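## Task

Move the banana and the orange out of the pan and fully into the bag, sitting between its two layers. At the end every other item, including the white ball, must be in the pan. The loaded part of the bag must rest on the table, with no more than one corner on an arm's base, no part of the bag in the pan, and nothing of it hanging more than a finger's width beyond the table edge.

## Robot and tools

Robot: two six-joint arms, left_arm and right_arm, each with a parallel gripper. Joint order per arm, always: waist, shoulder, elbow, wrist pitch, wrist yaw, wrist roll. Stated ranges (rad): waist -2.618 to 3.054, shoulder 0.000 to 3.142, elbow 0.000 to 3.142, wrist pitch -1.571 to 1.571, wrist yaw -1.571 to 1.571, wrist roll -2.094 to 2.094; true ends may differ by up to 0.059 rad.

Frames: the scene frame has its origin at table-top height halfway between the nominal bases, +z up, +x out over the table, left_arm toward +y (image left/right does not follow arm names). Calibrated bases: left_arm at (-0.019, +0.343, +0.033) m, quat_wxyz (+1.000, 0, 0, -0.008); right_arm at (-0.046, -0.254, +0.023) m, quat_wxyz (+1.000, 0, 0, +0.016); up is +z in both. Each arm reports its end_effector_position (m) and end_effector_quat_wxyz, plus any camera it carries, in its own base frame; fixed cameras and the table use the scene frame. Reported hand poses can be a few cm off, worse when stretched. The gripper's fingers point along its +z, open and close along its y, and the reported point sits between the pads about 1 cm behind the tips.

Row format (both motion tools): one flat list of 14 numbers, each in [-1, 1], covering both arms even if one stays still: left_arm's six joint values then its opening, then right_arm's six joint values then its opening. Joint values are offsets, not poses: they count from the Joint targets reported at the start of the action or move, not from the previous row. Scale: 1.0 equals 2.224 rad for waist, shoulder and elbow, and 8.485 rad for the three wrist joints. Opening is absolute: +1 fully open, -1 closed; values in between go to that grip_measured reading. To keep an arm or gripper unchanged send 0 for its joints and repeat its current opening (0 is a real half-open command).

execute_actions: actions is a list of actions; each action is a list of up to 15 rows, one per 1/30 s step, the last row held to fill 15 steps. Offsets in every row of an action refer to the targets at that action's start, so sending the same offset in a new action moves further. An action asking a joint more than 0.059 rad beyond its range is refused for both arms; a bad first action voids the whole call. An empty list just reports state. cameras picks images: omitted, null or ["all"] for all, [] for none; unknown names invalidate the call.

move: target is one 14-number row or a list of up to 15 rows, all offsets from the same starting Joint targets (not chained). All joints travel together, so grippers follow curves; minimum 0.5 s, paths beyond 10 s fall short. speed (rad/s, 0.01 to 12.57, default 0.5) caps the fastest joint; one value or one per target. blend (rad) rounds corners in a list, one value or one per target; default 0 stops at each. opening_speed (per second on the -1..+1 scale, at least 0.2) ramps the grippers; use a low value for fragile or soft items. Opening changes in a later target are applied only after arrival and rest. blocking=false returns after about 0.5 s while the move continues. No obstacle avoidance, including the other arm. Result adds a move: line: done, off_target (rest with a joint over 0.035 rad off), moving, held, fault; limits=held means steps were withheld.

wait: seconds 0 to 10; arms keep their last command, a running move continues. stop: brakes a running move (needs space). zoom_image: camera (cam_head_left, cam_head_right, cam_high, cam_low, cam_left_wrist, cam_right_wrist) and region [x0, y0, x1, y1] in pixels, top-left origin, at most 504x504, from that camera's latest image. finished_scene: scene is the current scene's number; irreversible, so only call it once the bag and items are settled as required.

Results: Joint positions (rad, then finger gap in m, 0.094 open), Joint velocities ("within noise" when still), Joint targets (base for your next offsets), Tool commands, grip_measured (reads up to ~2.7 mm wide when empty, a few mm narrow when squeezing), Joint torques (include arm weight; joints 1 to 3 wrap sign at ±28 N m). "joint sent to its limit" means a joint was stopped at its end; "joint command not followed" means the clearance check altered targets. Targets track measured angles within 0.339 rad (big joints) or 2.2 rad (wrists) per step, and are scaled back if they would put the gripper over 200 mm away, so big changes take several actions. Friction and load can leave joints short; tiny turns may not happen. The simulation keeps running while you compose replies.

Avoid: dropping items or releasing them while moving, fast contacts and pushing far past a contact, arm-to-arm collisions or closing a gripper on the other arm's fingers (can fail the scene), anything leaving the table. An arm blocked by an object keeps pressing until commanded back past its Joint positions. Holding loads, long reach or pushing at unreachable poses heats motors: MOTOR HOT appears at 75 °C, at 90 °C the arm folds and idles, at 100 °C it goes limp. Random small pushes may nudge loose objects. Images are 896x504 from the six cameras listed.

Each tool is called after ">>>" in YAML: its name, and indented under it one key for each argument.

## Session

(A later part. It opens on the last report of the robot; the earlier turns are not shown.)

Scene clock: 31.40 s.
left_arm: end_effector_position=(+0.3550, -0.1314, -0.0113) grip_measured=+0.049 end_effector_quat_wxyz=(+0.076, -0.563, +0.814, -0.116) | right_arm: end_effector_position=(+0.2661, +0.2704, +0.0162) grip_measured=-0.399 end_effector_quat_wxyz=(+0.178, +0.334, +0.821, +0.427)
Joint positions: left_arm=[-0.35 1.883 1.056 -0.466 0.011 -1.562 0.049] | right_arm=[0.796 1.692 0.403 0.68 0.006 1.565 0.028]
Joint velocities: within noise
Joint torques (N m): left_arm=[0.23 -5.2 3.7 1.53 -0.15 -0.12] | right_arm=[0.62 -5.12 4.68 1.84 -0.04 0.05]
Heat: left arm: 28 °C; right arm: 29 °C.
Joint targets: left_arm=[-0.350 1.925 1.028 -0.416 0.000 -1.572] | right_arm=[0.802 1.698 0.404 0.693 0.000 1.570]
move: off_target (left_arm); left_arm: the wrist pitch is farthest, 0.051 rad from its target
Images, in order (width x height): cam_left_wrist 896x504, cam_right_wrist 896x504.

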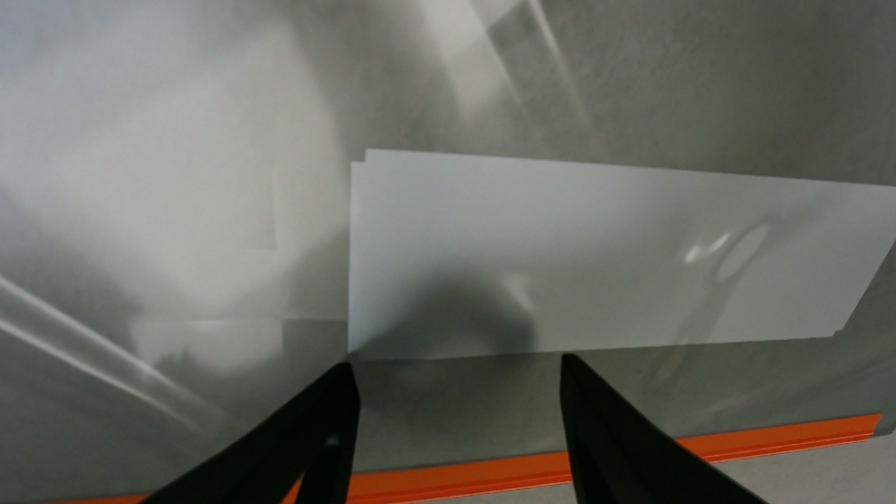

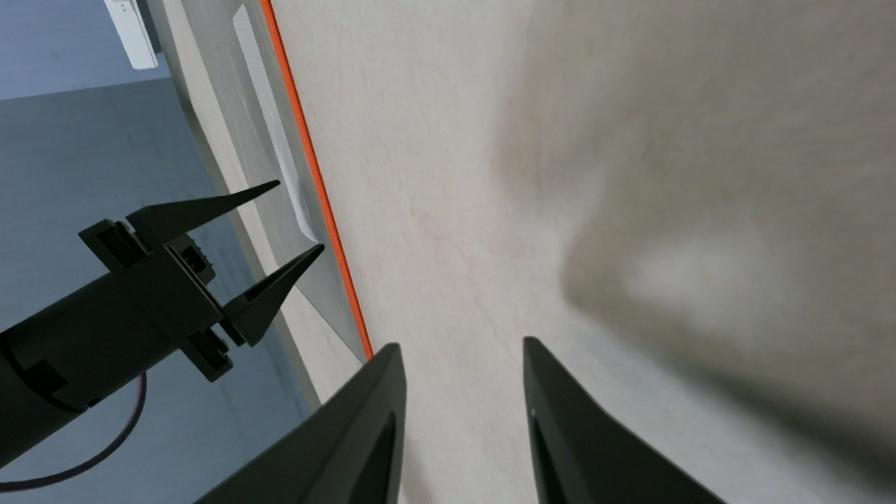

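>>> move:
  target:
    - [0,-0.03,0,0,0,0,0.05,0,0,0,0,0,0,-0.4]
    - [-0.0205,-0.01,0,0,0,0,0.05,0,0,0,0,0,0,-0.4]
    - [-0.0205,0.003,0,0,0,0,0.05,0,0,0,0,0,0,-0.4]
    - [-0.0205,0.003,0,0,0,0,-0.95,0,0,0,0,0,0,-0.4]
  speed: 0.3
  opening_speed: 0.6
  cameras: ["cam_left_wrist","cam_right_wrist"]

Scene clock: 34.50 s.
left_arm: end_effector_position=(+0.3509, -0.1419, -0.0165) grip_measured=-0.948 end_effector_quat_wxyz=(+0.080, -0.549, +0.824, -0.115) | right_arm: end_effector_position=(+0.2661, +0.2704, +0.0162) grip_measured=-0.399 end_effector_quat_wxyz=(+0.178, +0.334, +0.821, +0.427)
Joint positions: left_arm=[-0.386 1.892 1.043 -0.441 -0.004 -1.562 0.002] | right_arm=[0.796 1.692 0.403 0.68 0.006 1.565 0.028]
Joint velocities: within noise
Joint torques (N m): left_arm=[-0.44 -5.46 4.88 1.24 -0.03 -0.12] | right_arm=[0.62 -5.11 4.67 1.84 -0.05 0.06]
Heat: left arm: 28 °C; right arm: 30 °C.
Joint targets: left_arm=[-0.395 1.931 1.028 -0.416 -0.001 -1.572] | right_arm=[0.802 1.698 0.404 0.693 0.000 1.571]
move: off_target (left_arm); target 4's new numbers were sent with left_arm's shoulder 0.055 rad from that target; left_arm: the shoulder is farthest, 0.039 rad from its target
Images, in order (width x height): cam_left_wrist 896x504, cam_right_wrist 896x504.

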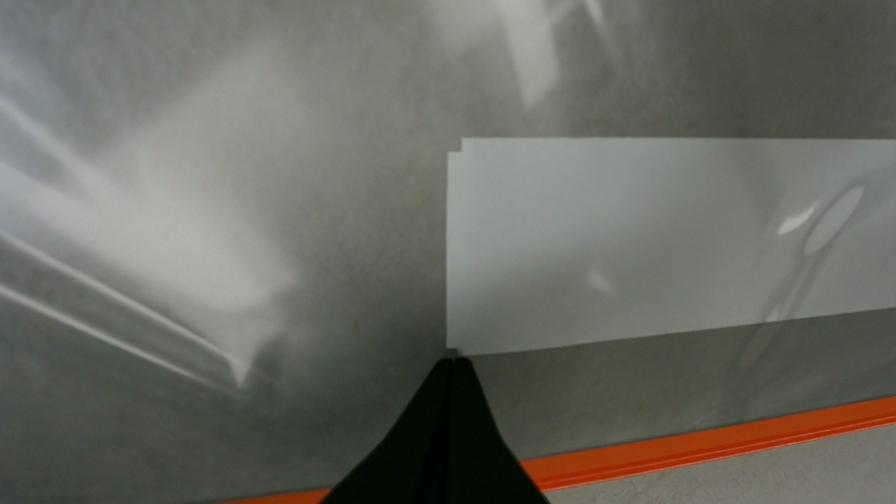

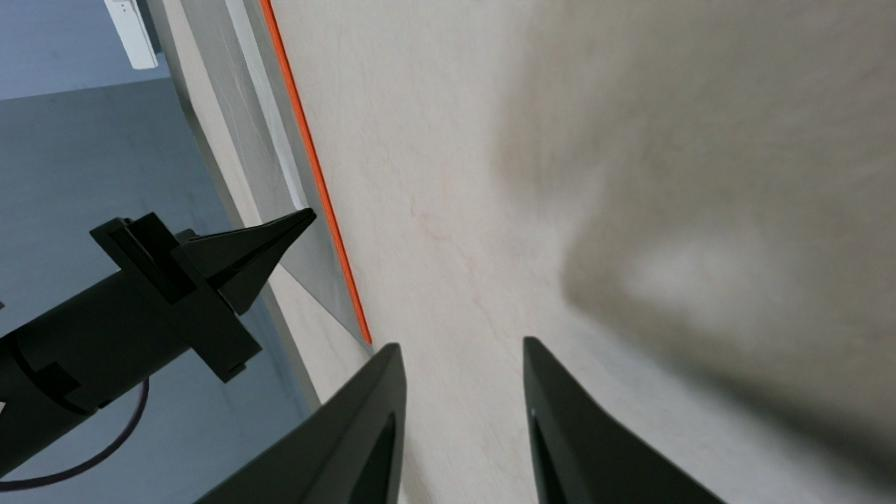

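>>> move:
  target:
    - [0,-0.04,0,0,0,0,-1,0,0,0,0,0,0,-0.4]
    - [-0.0069,-0.0741,-0.0785,0.027,0,0.1853,-1,0,0,0,0,0,0,-0.4]
  speed: 0.6
  cameras: ["cam_left_wrist","cam_right_wrist"]

Scene clock: 38.97 s.
left_arm: end_effector_position=(+0.3484, -0.1480, -0.0118) grip_measured=-0.985 end_effector_quat_wxyz=(+0.216, +0.190, +0.957, -0.043) | right_arm: end_effector_position=(+0.2661, +0.2704, +0.0162) grip_measured=-0.399 end_effector_quat_wxyz=(+0.178, +0.334, +0.821, +0.427)
Joint positions: left_arm=[-0.404 1.794 0.863 -0.196 -0.004 -0.012 0.001] | right_arm=[0.796 1.692 0.403 0.68 0.006 1.565 0.028]
Joint velocities: within noise
Joint torques (N m): left_arm=[-0.29 -9.78 5.42 1.48 0.06 0.07] | right_arm=[0.64 -5.12 4.67 1.84 -0.04 0.06]
Heat: left arm: 28 °C; right arm: 30 °C.
Joint targets: left_arm=[-0.411 1.767 0.853 -0.187 0.000 0.000] | right_arm=[0.802 1.698 0.404 0.693 0.000 1.571]
move: done
Images, in order (width x height): cam_left_wrist 896x504, cam_right_wrist 896x504.

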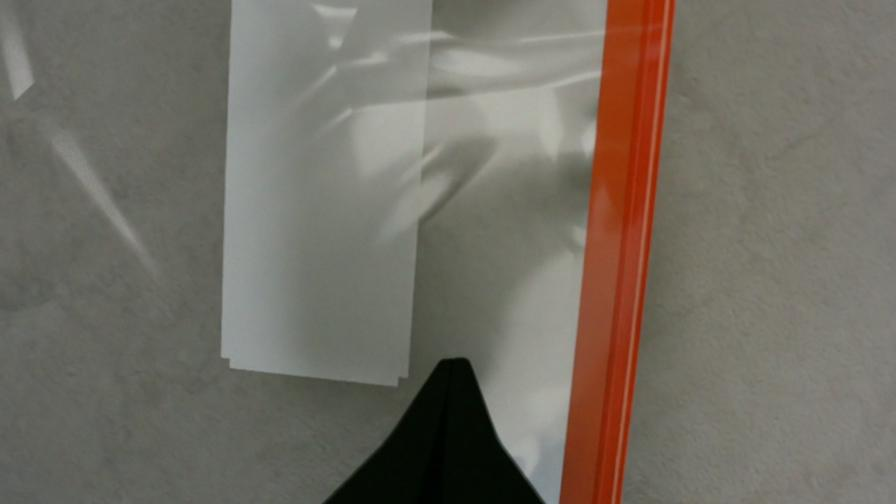

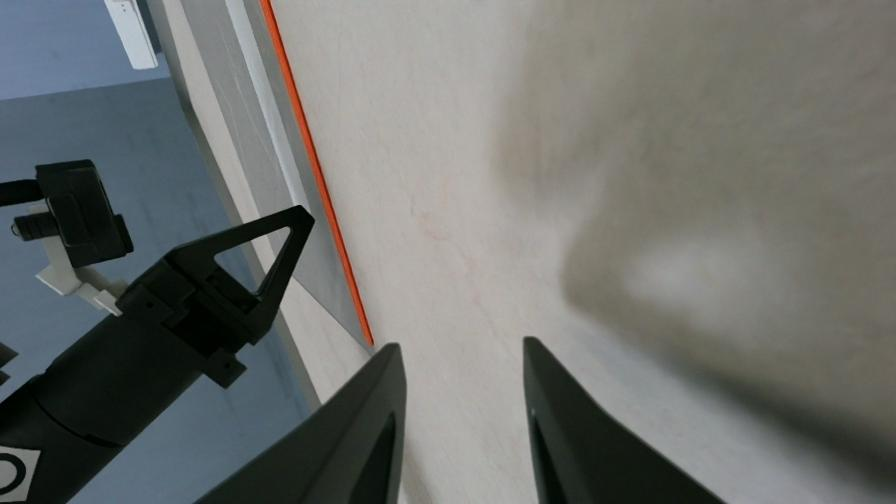

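>>> move:
  target:
    - [0,-0.05,0,0,0,0,-1,0,0,0,0,0,0,-0.4]
    - [-0.0252,0.05,0.0921,-0.0163,0,0,-1,0,0,0,0,0,0,-0.4]
    - [-0.0252,0.1106,0.0921,-0.0163,0,0,-1,0,0,0,0,0,0,-0.4]
  speed: 0.3
  cameras: ["cam_left_wrist","cam_right_wrist"]

>>> move:
  target:
    - [0.0097,-0.0665,-0.0974,0.007,0,0,-1,0,0,0,0,0,0,-0.4]
    - [0.0225,-0.1385,-0.1862,0.0102,0,0,-1,0,0,0,0,0,0,-0.4]
  speed: 0.3
  cameras: ["cam_left_wrist","cam_right_wrist","cam_head_left"]

Scene clock: 41.67 s.
left_arm: end_effector_position=(+0.3691, -0.1825, -0.0162) grip_measured=-0.985 end_effector_quat_wxyz=(+0.188, +0.219, +0.957, -0.043) | right_arm: end_effector_position=(+0.2661, +0.2704, +0.0162) grip_measured=-0.399 end_effector_quat_wxyz=(+0.178, +0.334, +0.821, +0.427)
Joint positions: left_arm=[-0.461 1.938 1.069 -0.314 -0.004 -0.01 0.001] | right_arm=[0.796 1.692 0.403 0.68 0.006 1.565 0.028]
Joint velocities: within noise
Joint torques (N m): left_arm=[-0.24 -3.23 5.5 1.14 0.05 0.05] | right_arm=[0.64 -5.14 4.67 1.83 -0.05 0.06]
Heat: left arm: 28 °C; right arm: 30 °C.
Joint targets: left_arm=[-0.467 2.013 1.058 -0.326 -0.001 0.000] | right_arm=[0.802 1.698 0.404 0.693 0.000 1.571]
move: off_target (left_arm); left_arm: the shoulder is farthest, 0.075 rad from its target
Images, in order (width x height): cam_left_wrist 896x504, cam_right_wrist 896x504.

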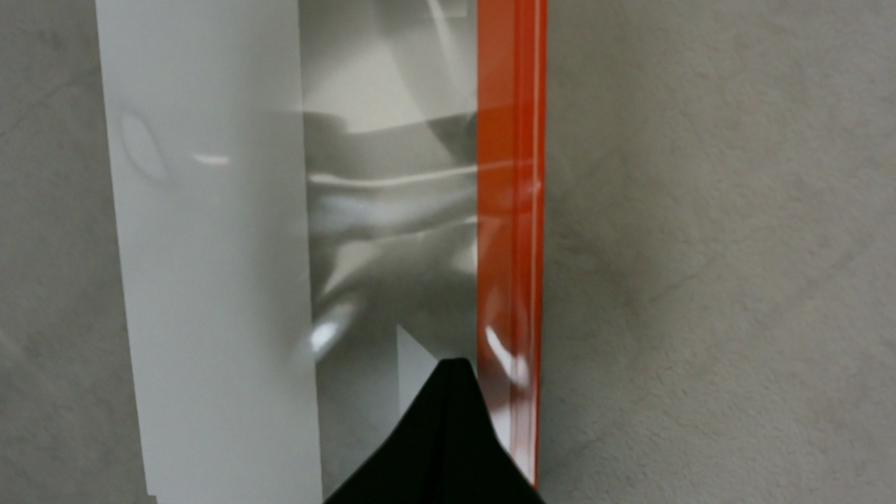

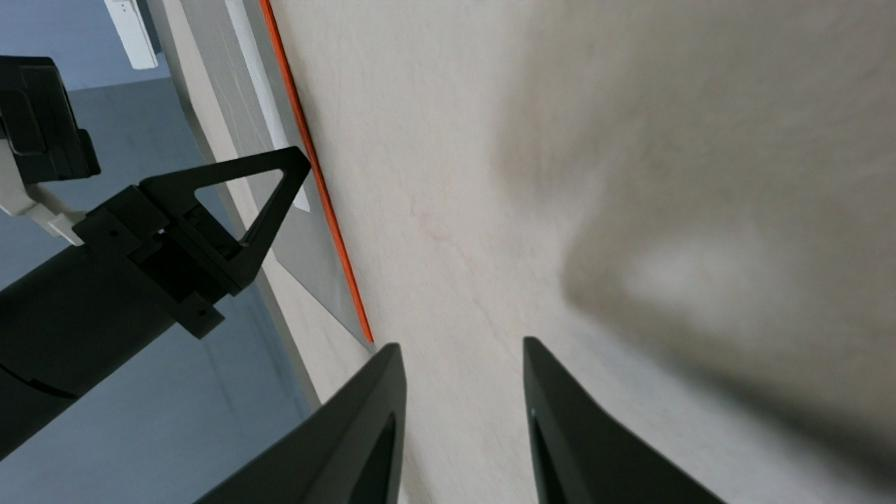

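Scene clock: 43.47 s.
left_arm: end_effector_position=(+0.3119, -0.1407, -0.0176) grip_measured=-0.985 end_effector_quat_wxyz=(+0.223, +0.200, +0.953, -0.047) | right_arm: end_effector_position=(+0.2661, +0.2704, +0.0162) grip_measured=-0.399 end_effector_quat_wxyz=(+0.178, +0.334, +0.821, +0.427)
Joint positions: left_arm=[-0.426 1.683 0.687 -0.115 -0.004 -0.01 0.001] | right_arm=[0.796 1.692 0.403 0.68 0.006 1.565 0.028]
Joint velocities: within noise
Joint torques (N m): left_arm=[0.91 -4.81 1.96 0.05 0.04 0.04] | right_arm=[0.64 -5.15 4.68 1.84 -0.05 0.06]
Heat: left arm: 28 °C; right arm: 30 °C.
Joint targets: left_arm=[-0.417 1.704 0.644 -0.239 -0.001 0.000] | right_arm=[0.802 1.698 0.404 0.693 0.000 1.571]
move: off_target (left_arm); left_arm: the wrist pitch is farthest, 0.124 rad from its target
Images, in order (width x height): cam_head_left 896x504, cam_left_wrist 896x504, cam_right_wrist 896x504.

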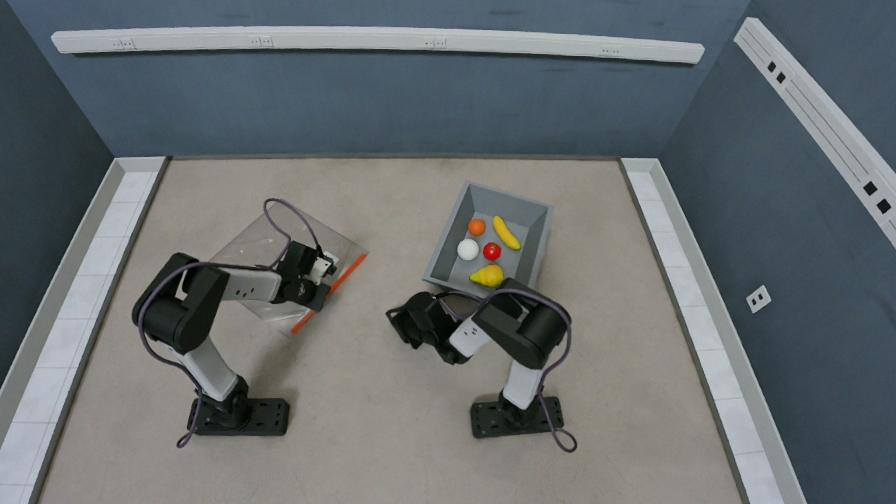

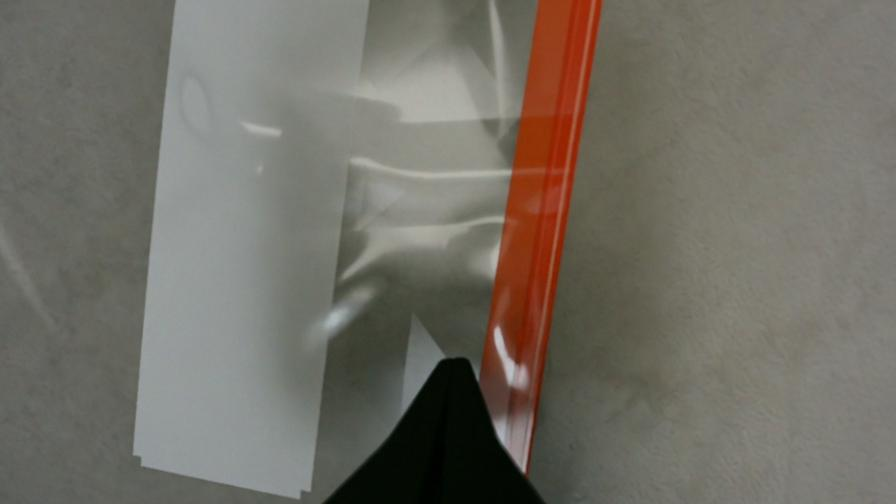

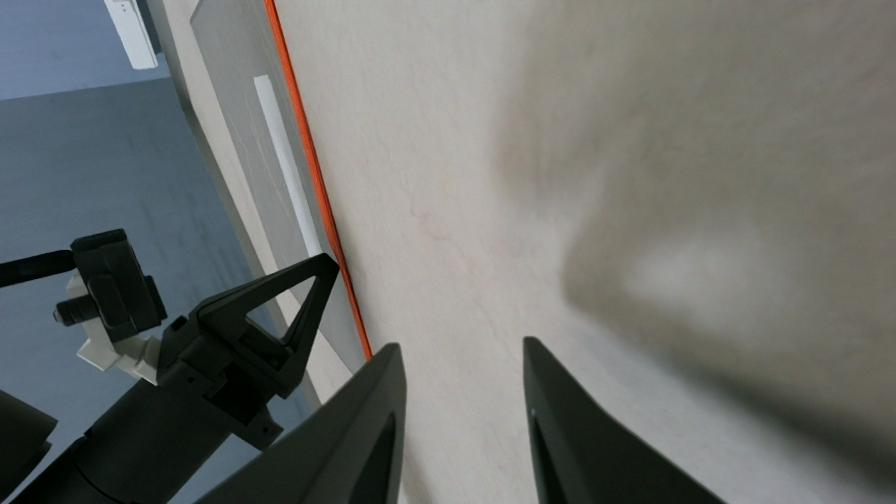

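>>> zoom_image:
  camera: "cam_right_wrist"
  region: [180, 0, 430, 380]

>>> zoom_image:
  camera: "cam_head_left"
  region: [260, 230, 390, 350]

Scaled by 1.326 from the camera's 896x504 image, which has a finer 1280x720 frame.

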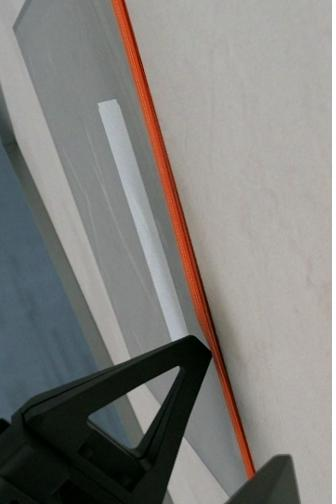

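Scaled by 3.877 from the camera's 896x504 image, which has a finer 1280x720 frame.

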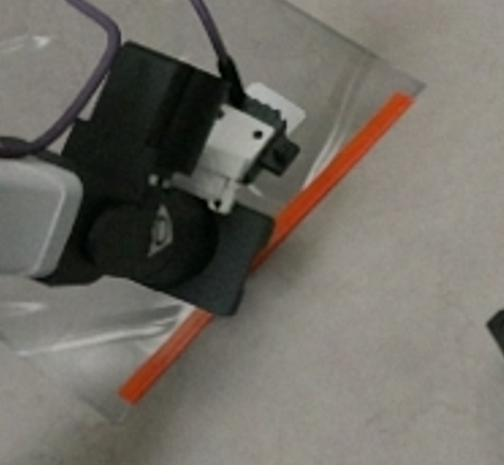

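>>> move:
  target:
    - [0,0,0,0,0,0,-1,0,-0.1,0,0,0,-0.03,-1]
    - [0,0,0,0,0,0,-1,-0.0355,0.235,0.6493,-0.1424,0,-0.1852,-1]
    - [0,0,0,0,0,0,-1,-0.0355,0.2855,0.6493,-0.1424,0,-0.1852,-1]
  speed: 0.6

Scene clock: 48.47 s.
left_arm: end_effector_position=(+0.3120, -0.1407, -0.0176) grip_measured=-0.985 end_effector_quat_wxyz=(+0.223, +0.201, +0.953, -0.047) | right_arm: end_effector_position=(+0.4280, +0.3815, +0.0269) grip_measured=-0.991 end_effector_quat_wxyz=(+0.250, -0.340, +0.902, +0.094)
Joint positions: left_arm=[-0.426 1.683 0.687 -0.115 -0.004 -0.01 0.001] | right_arm=[0.729 2.337 1.832 -0.524 0.005 0.008 0]
Joint velocities: within noise
Joint torques (N m): left_arm=[0.95 -4.74 1.98 0.05 0.04 0.06] | right_arm=[-0.65 -13.34 8.28 1.4 -0.07 -0.04]
Heat: left arm: 28 °C; right arm: 31 °C.
Joint targets: left_arm=[-0.417 1.705 0.644 -0.239 -0.001 0.000] | right_arm=[0.723 2.333 1.848 -0.515 0.000 -0.001]
move: off_target (left_arm); left_arm: the wrist pitch is farthest, 0.124 rad from its target

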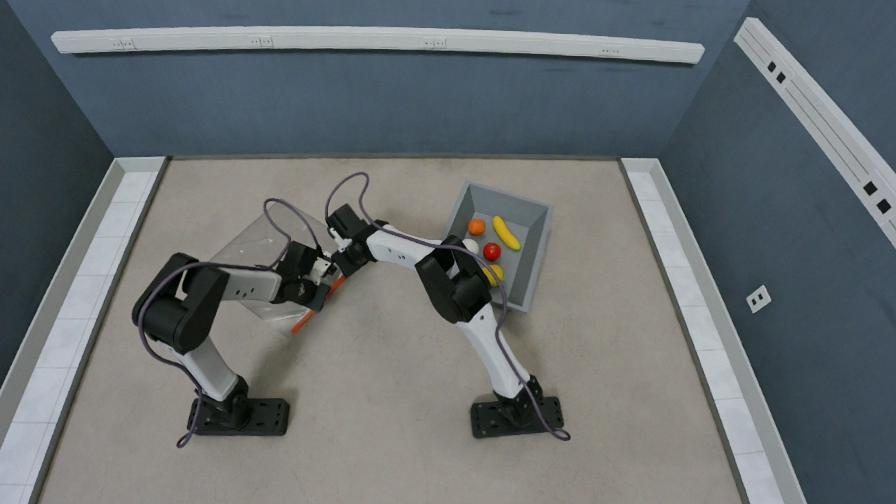

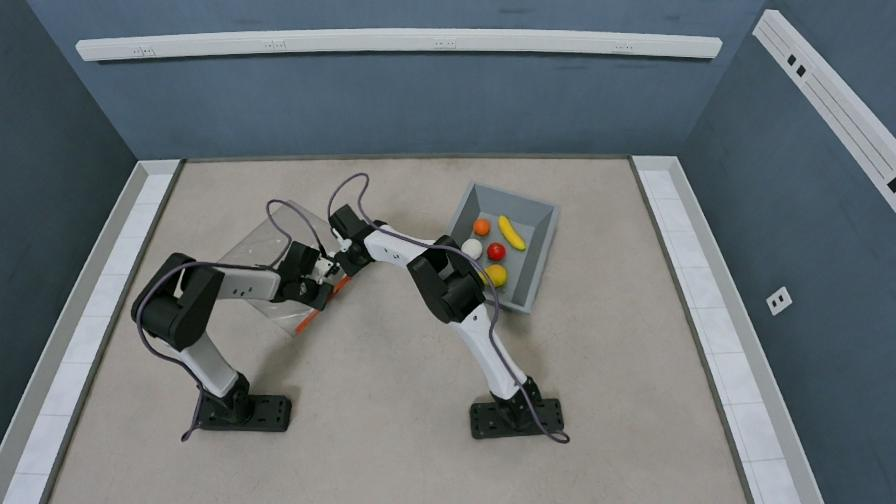

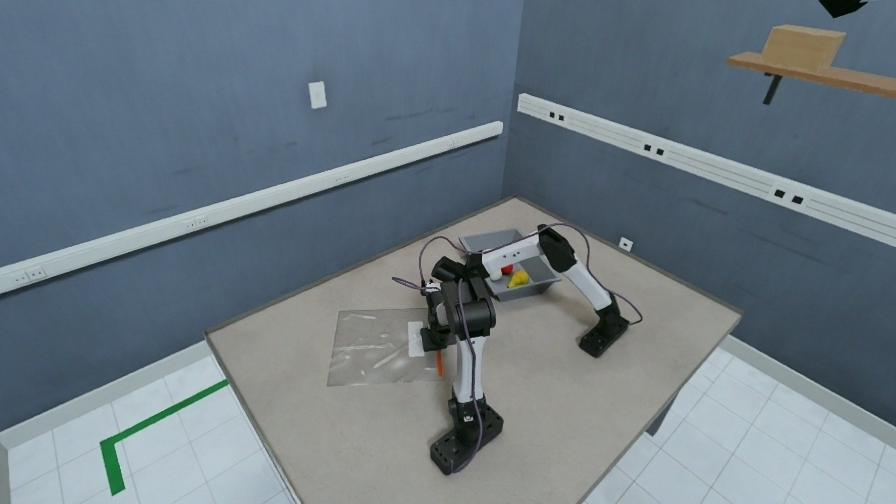

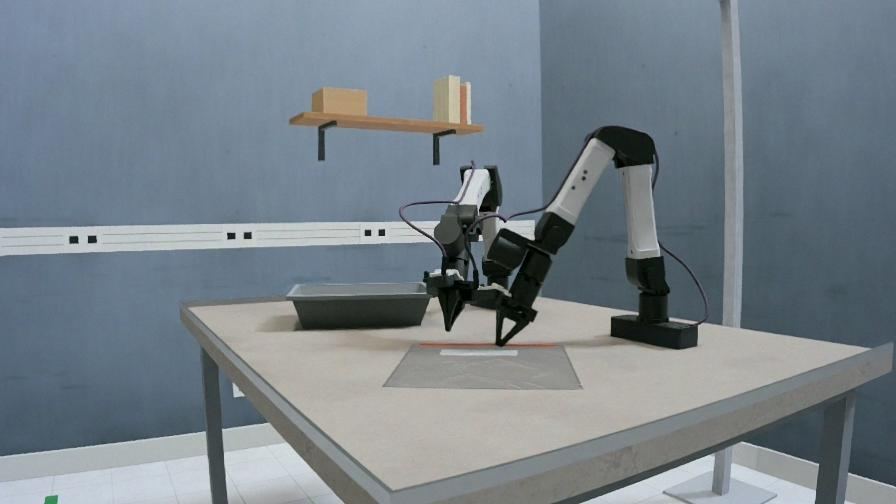

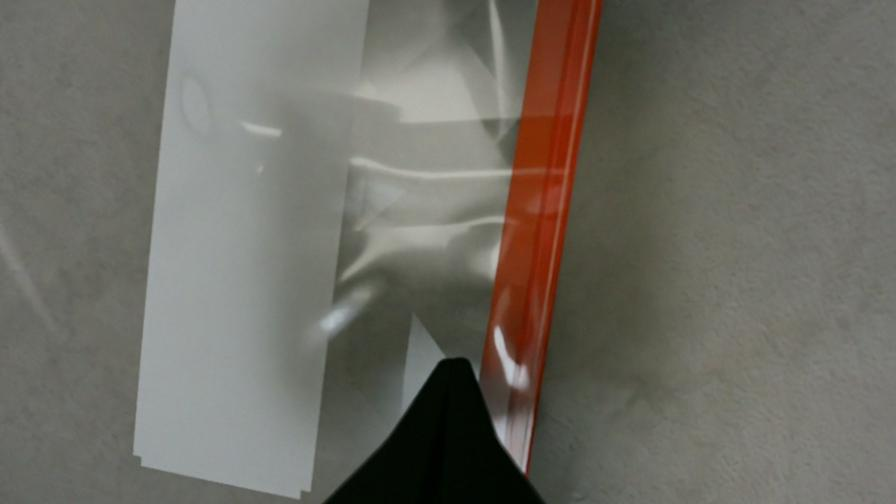

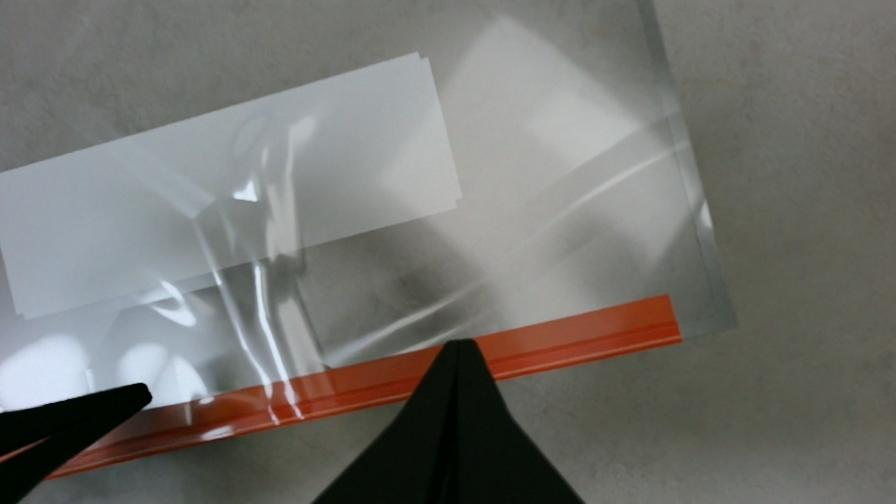

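>>> move:
  target:
    - [0,0,0,0,0,0,-1,-0.0156,0.05,0.054,0.0065,0,0,-1]
    - [0,0,0,0,0,0,-1,-0.0156,0.1057,0.054,0.0065,0,0,-1]
  speed: 0.3
  cameras: ["cam_right_wrist","cam_left_wrist"]

Scene clock: 50.40 s.
left_arm: end_effector_position=(+0.3120, -0.1407, -0.0176) grip_measured=-0.985 end_effector_quat_wxyz=(+0.223, +0.201, +0.953, -0.047) | right_arm: end_effector_position=(+0.4744, +0.3910, -0.0032) grip_measured=-0.991 end_effector_quat_wxyz=(+0.283, -0.319, +0.899, +0.101)
Joint positions: left_arm=[-0.426 1.683 0.687 -0.115 -0.004 -0.01 0.001] | right_arm=[0.691 2.505 1.974 -0.43 0.004 0.006 0]
Joint velocities: within noise
Joint torques (N m): left_arm=[0.91 -4.78 2 0.05 0.05 0.04] | right_arm=[-0.2 -8.17 6.42 1.04 -0.06 -0.03]
Heat: left arm: 28 °C; right arm: 32 °C.
Joint targets: left_arm=[-0.417 1.705 0.644 -0.239 0.000 0.000] | right_arm=[0.688 2.568 1.968 -0.460 0.000 -0.001]
move: off_target (left_arm, right_arm); left_arm: the wrist pitch is farthest, 0.124 rad from its target; right_arm: the shoulder is farthest, 0.064 rad from its target
Images, in order (width x height): cam_left_wrist 896x504, cam_right_wrist 896x504.

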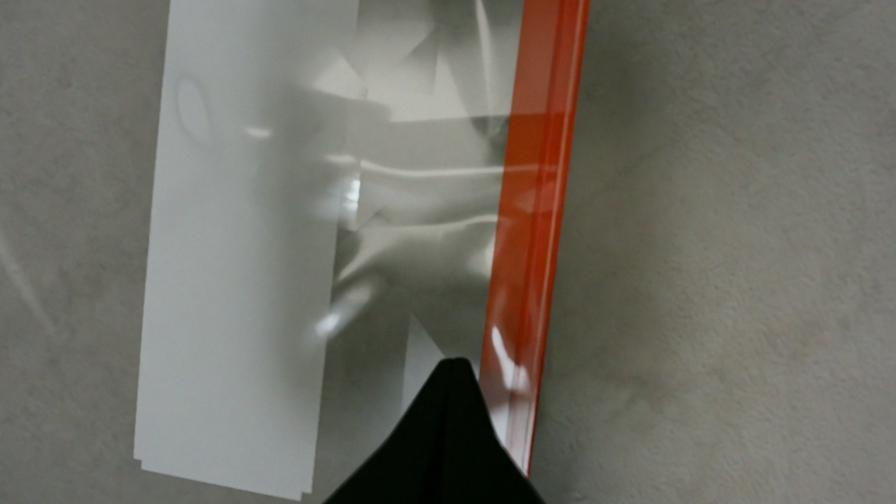

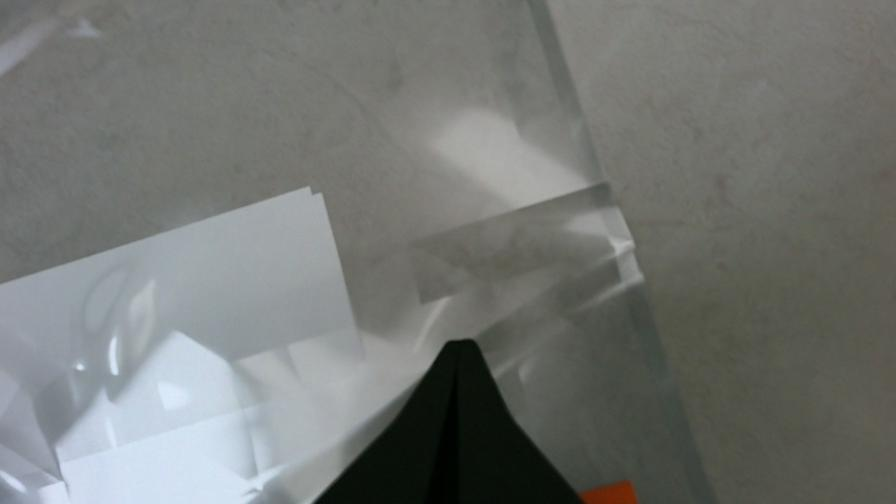

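>>> move:
  target:
    - [0,0.0225,0,0,0,0,-1,0,0,0,0,0,0,-1]
    - [-0.0126,0.105,0.1412,-0.0066,0,0,-1,0,0,0,0,0,0,-1]
  speed: 0.2
  cameras: ["cam_right_wrist","cam_left_wrist"]

Scene clock: 52.90 s.
left_arm: end_effector_position=(+0.3399, -0.1561, -0.0170) grip_measured=-0.985 end_effector_quat_wxyz=(+0.164, +0.207, +0.964, -0.035) | right_arm: end_effector_position=(+0.4935, +0.3826, -0.0030) grip_measured=-0.991 end_effector_quat_wxyz=(+0.306, -0.304, +0.897, +0.096)
Joint positions: left_arm=[-0.432 1.847 0.958 -0.346 -0.004 -0.009 0.001] | right_arm=[0.665 2.518 1.974 -0.374 0.022 0.004 0]
Joint velocities: within noise
Joint torques (N m): left_arm=[-0.77 -1.01 6.41 1.75 0.04 0.04] | right_arm=[2.24 -9.57 6.42 0.54 -0.22 -0.01]
Heat: left arm: 28 °C; right arm: 32 °C.
Joint targets: left_arm=[-0.445 1.938 0.958 -0.295 -0.001 0.000] | right_arm=[0.688 2.568 1.968 -0.460 0.000 -0.001]
move: off_target (left_arm, right_arm); left_arm: the shoulder is farthest, 0.092 rad from its target; right_arm: the wrist pitch is farthest, 0.086 rad from its target
Images, in order (width x height): cam_left_wrist 896x504, cam_right_wrist 896x504.

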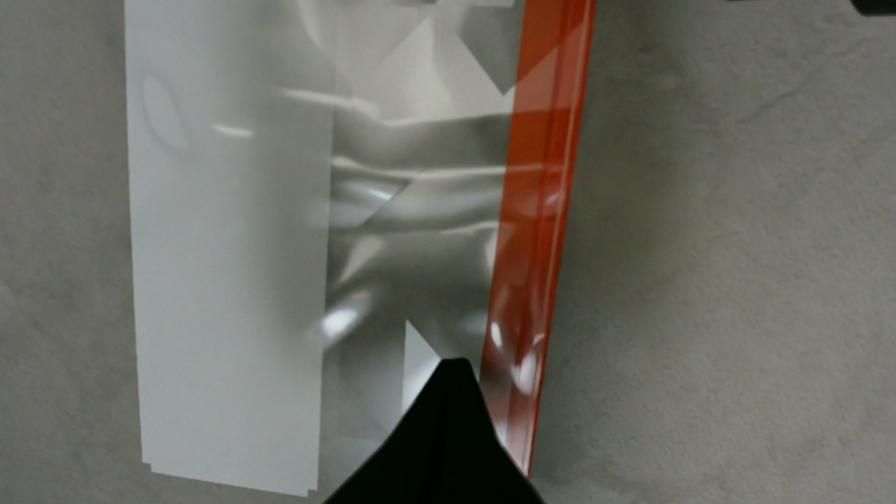

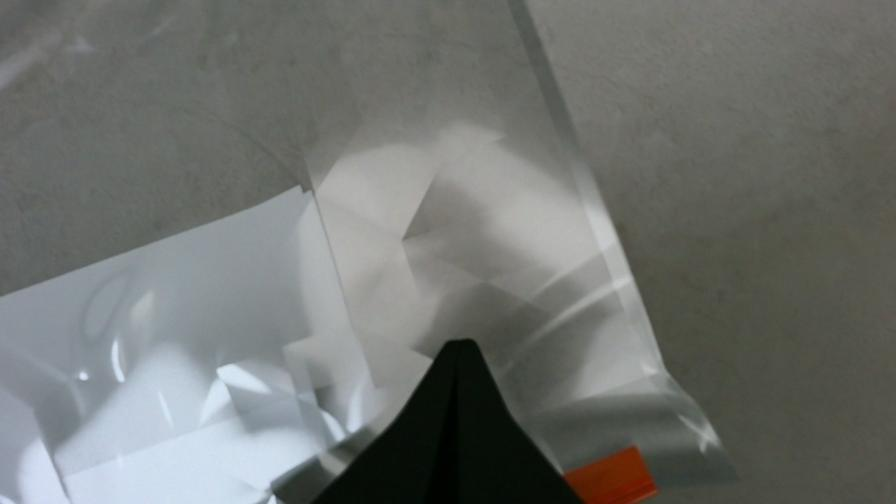

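>>> wait:
  seconds: 0.1

>>> zoom_image:
  camera: "cam_head_right"
  region: [260, 210, 400, 350]

>>> zoom_image:
  camera: "cam_low"
  region: [360, 280, 620, 400]

>>> zoom_image:
  camera: "cam_left_wrist"
  region: [300, 0, 650, 504]

Scene clock: 53.27 s.
left_arm: end_effector_position=(+0.3399, -0.1561, -0.0170) grip_measured=-0.985 end_effector_quat_wxyz=(+0.164, +0.207, +0.964, -0.035) | right_arm: end_effector_position=(+0.4935, +0.3826, -0.0030) grip_measured=-0.991 end_effector_quat_wxyz=(+0.306, -0.304, +0.897, +0.096)
Joint positions: left_arm=[-0.432 1.847 0.958 -0.346 -0.004 -0.009 0.001] | right_arm=[0.665 2.518 1.974 -0.374 0.022 0.004 0]
Joint velocities: within noise
Joint torques (N m): left_arm=[-0.76 -0.98 6.39 1.74 0.05 0.04] | right_arm=[2.26 -9.57 6.41 0.55 -0.22 -0.01]
Heat: left arm: 28 °C; right arm: 32 °C.
Joint targets: left_arm=[-0.445 1.938 0.958 -0.295 -0.001 0.000] | right_arm=[0.688 2.568 1.968 -0.460 0.000 -0.001]
Tool commands: left_gripper/opening=-1.0 right_gripper/opening=-1.0
wait: 0.10 s; at rest from the start

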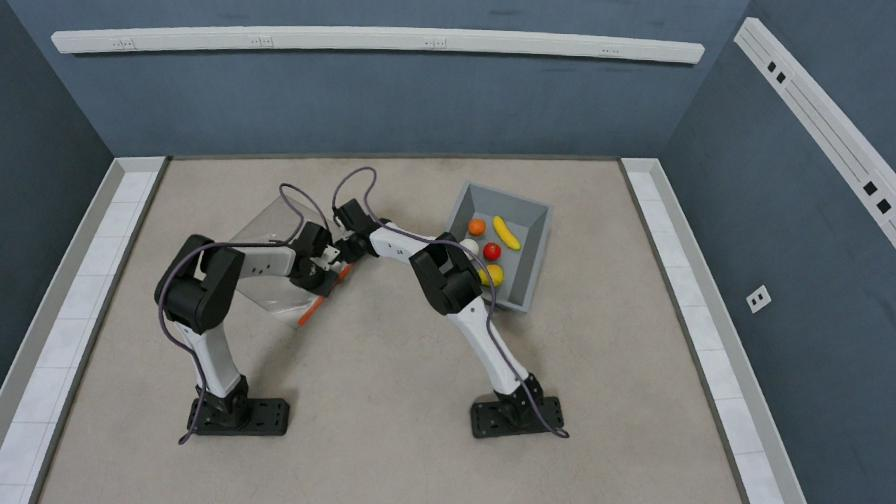

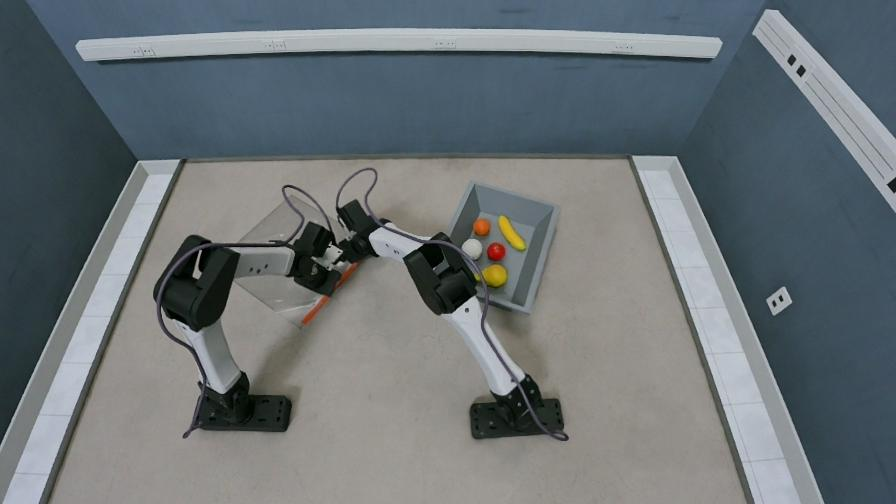

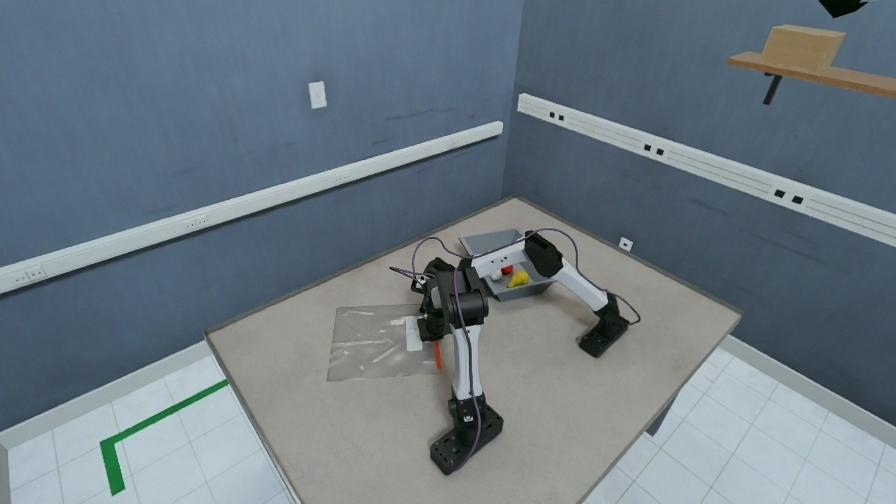

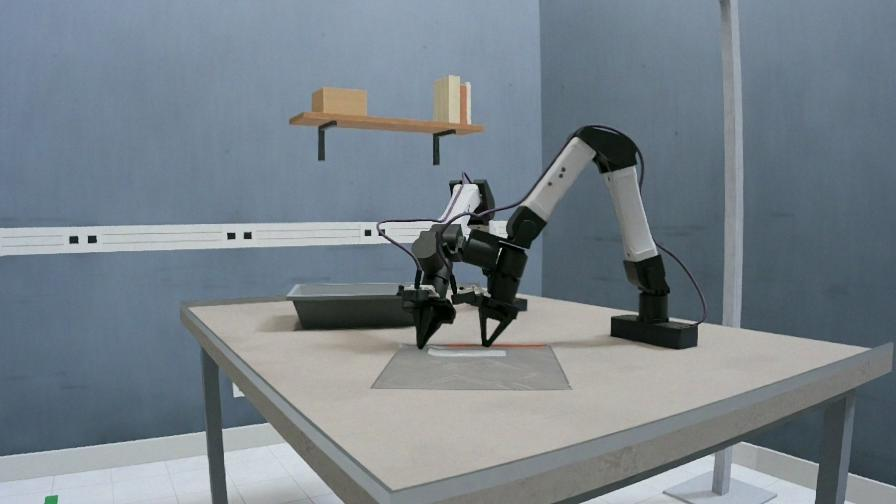

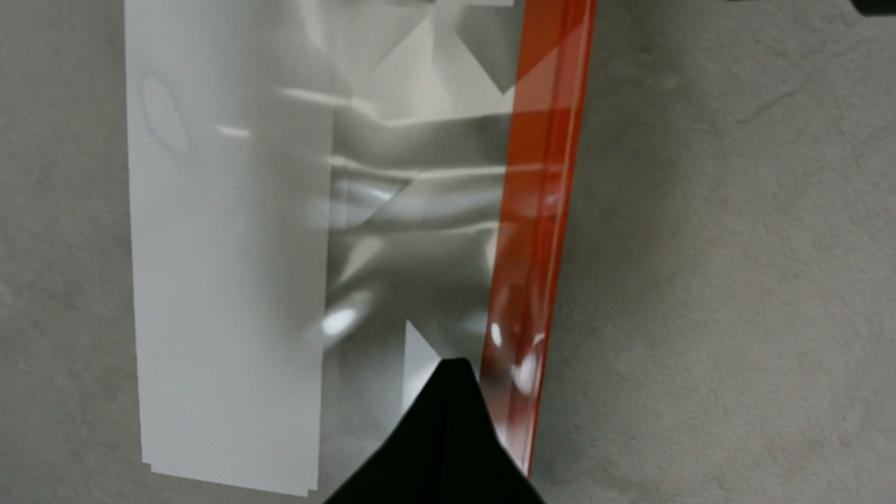

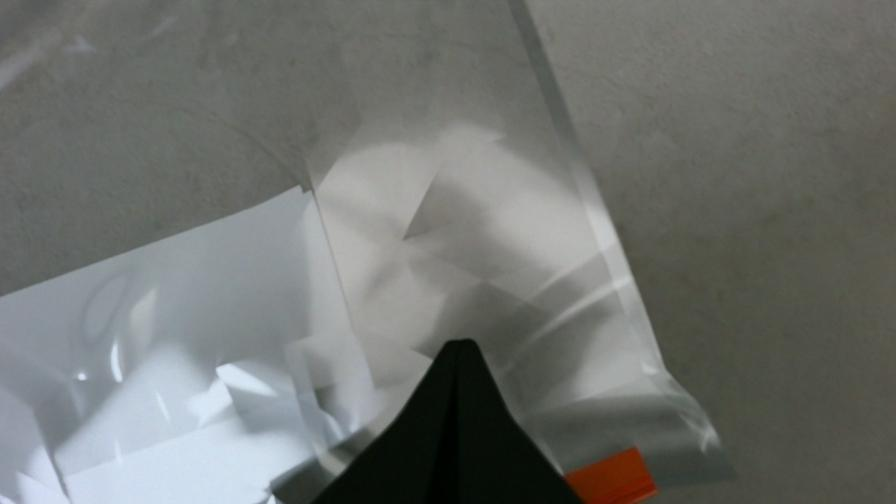

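Scaled by 3.600 from the camera's 896x504 image, which has a finer 1280x720 frame.

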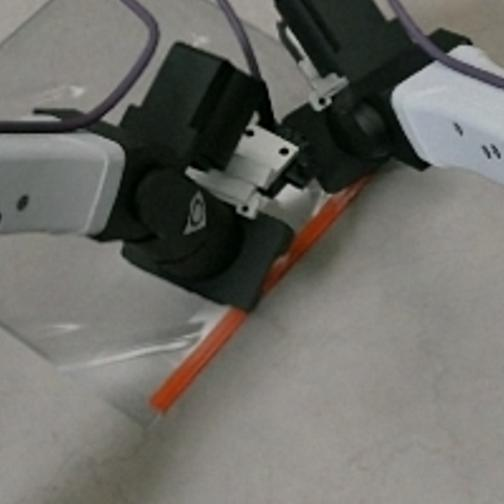

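Scaled by 1.938 from the camera's 896x504 image, which has a finer 1280x720 frame.

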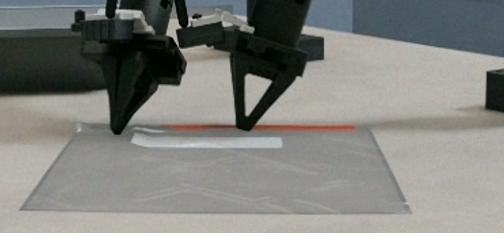

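Scaled by 1.000.

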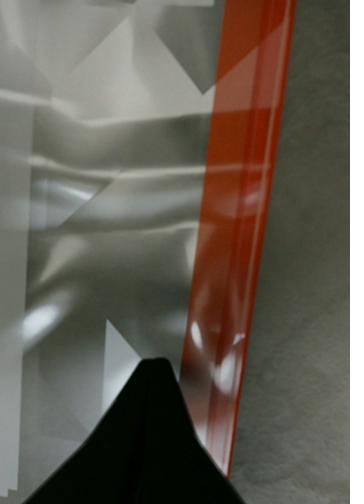

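>>> move:
  target:
    - [0,0,0,0,0,0,-1,0,-0.1,0,0,0,0,-1]
    - [0,0,0,0,0,0,-1,0.05,-0.39,-0.65,0.1359,0,0,-0.4]
  speed: 0.6
  cameras: ["cam_right_wrist","cam_left_wrist"]

Scene clock: 54.67 s.
left_arm: end_effector_position=(+0.3427, -0.1581, -0.0171) grip_measured=-0.985 end_effector_quat_wxyz=(+0.165, +0.210, +0.963, -0.035) | right_arm: end_effector_position=(+0.4975, +0.3786, -0.0004) grip_measured=-0.991 end_effector_quat_wxyz=(+0.311, -0.299, +0.898, +0.090)
Joint positions: left_arm=[-0.434 1.856 0.969 -0.344 -0.004 -0.005 0.001] | right_arm=[0.66 2.514 1.974 -0.372 0.035 0.004 0]
Joint velocities: within noise
Joint torques (N m): left_arm=[-0.58 -1.78 5.44 1.73 0.04 0] | right_arm=[0.55 -13.97 6.94 1.39 -0.07 0.04]
Heat: left arm: 28 °C; right arm: 33 °C.
Joint targets: left_arm=[-0.444 1.938 0.958 -0.295 0.000 0.000] | right_arm=[0.665 2.514 1.974 -0.375 0.027 0.004]
Tool commands: left_gripper/opening=-1.0 right_gripper/opening=-1.0
move: held (right_arm; a check stopped the path), off_target (left_arm); path passed 0 of 2 targets; target 2's new numbers were not sent; limits=held; left_arm: the shoulder is farthest, 0.082 rad from its target; right_arm: the elbow is farthest, 1.452 rad from its target
joint command not followed: on one or more control steps a check withheld the commanded joint targets of the right arm, and it was not sent them on those steps.
cause: the commanded joint targets, or the way to them, would bring a part of the robot too close to another arm (this arm's gripper housing and the left arm's wrist (the part past the wrist pitch), at the place that arm is still heading or pushing toward).
Images, in order (width x height): cam_left_wrist 896x504, cam_right_wrist 896x504.

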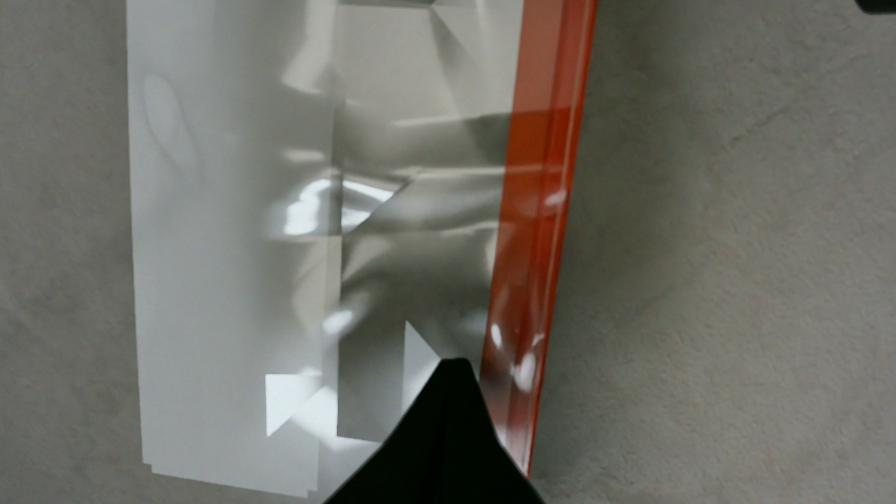

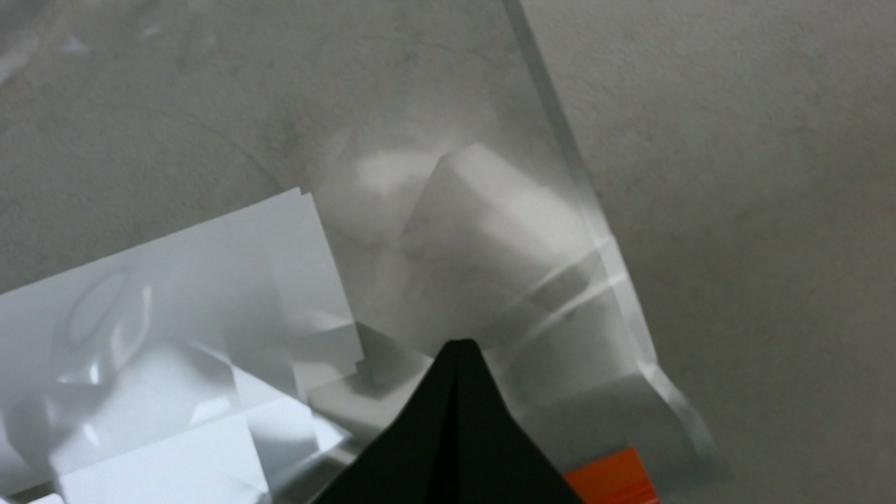

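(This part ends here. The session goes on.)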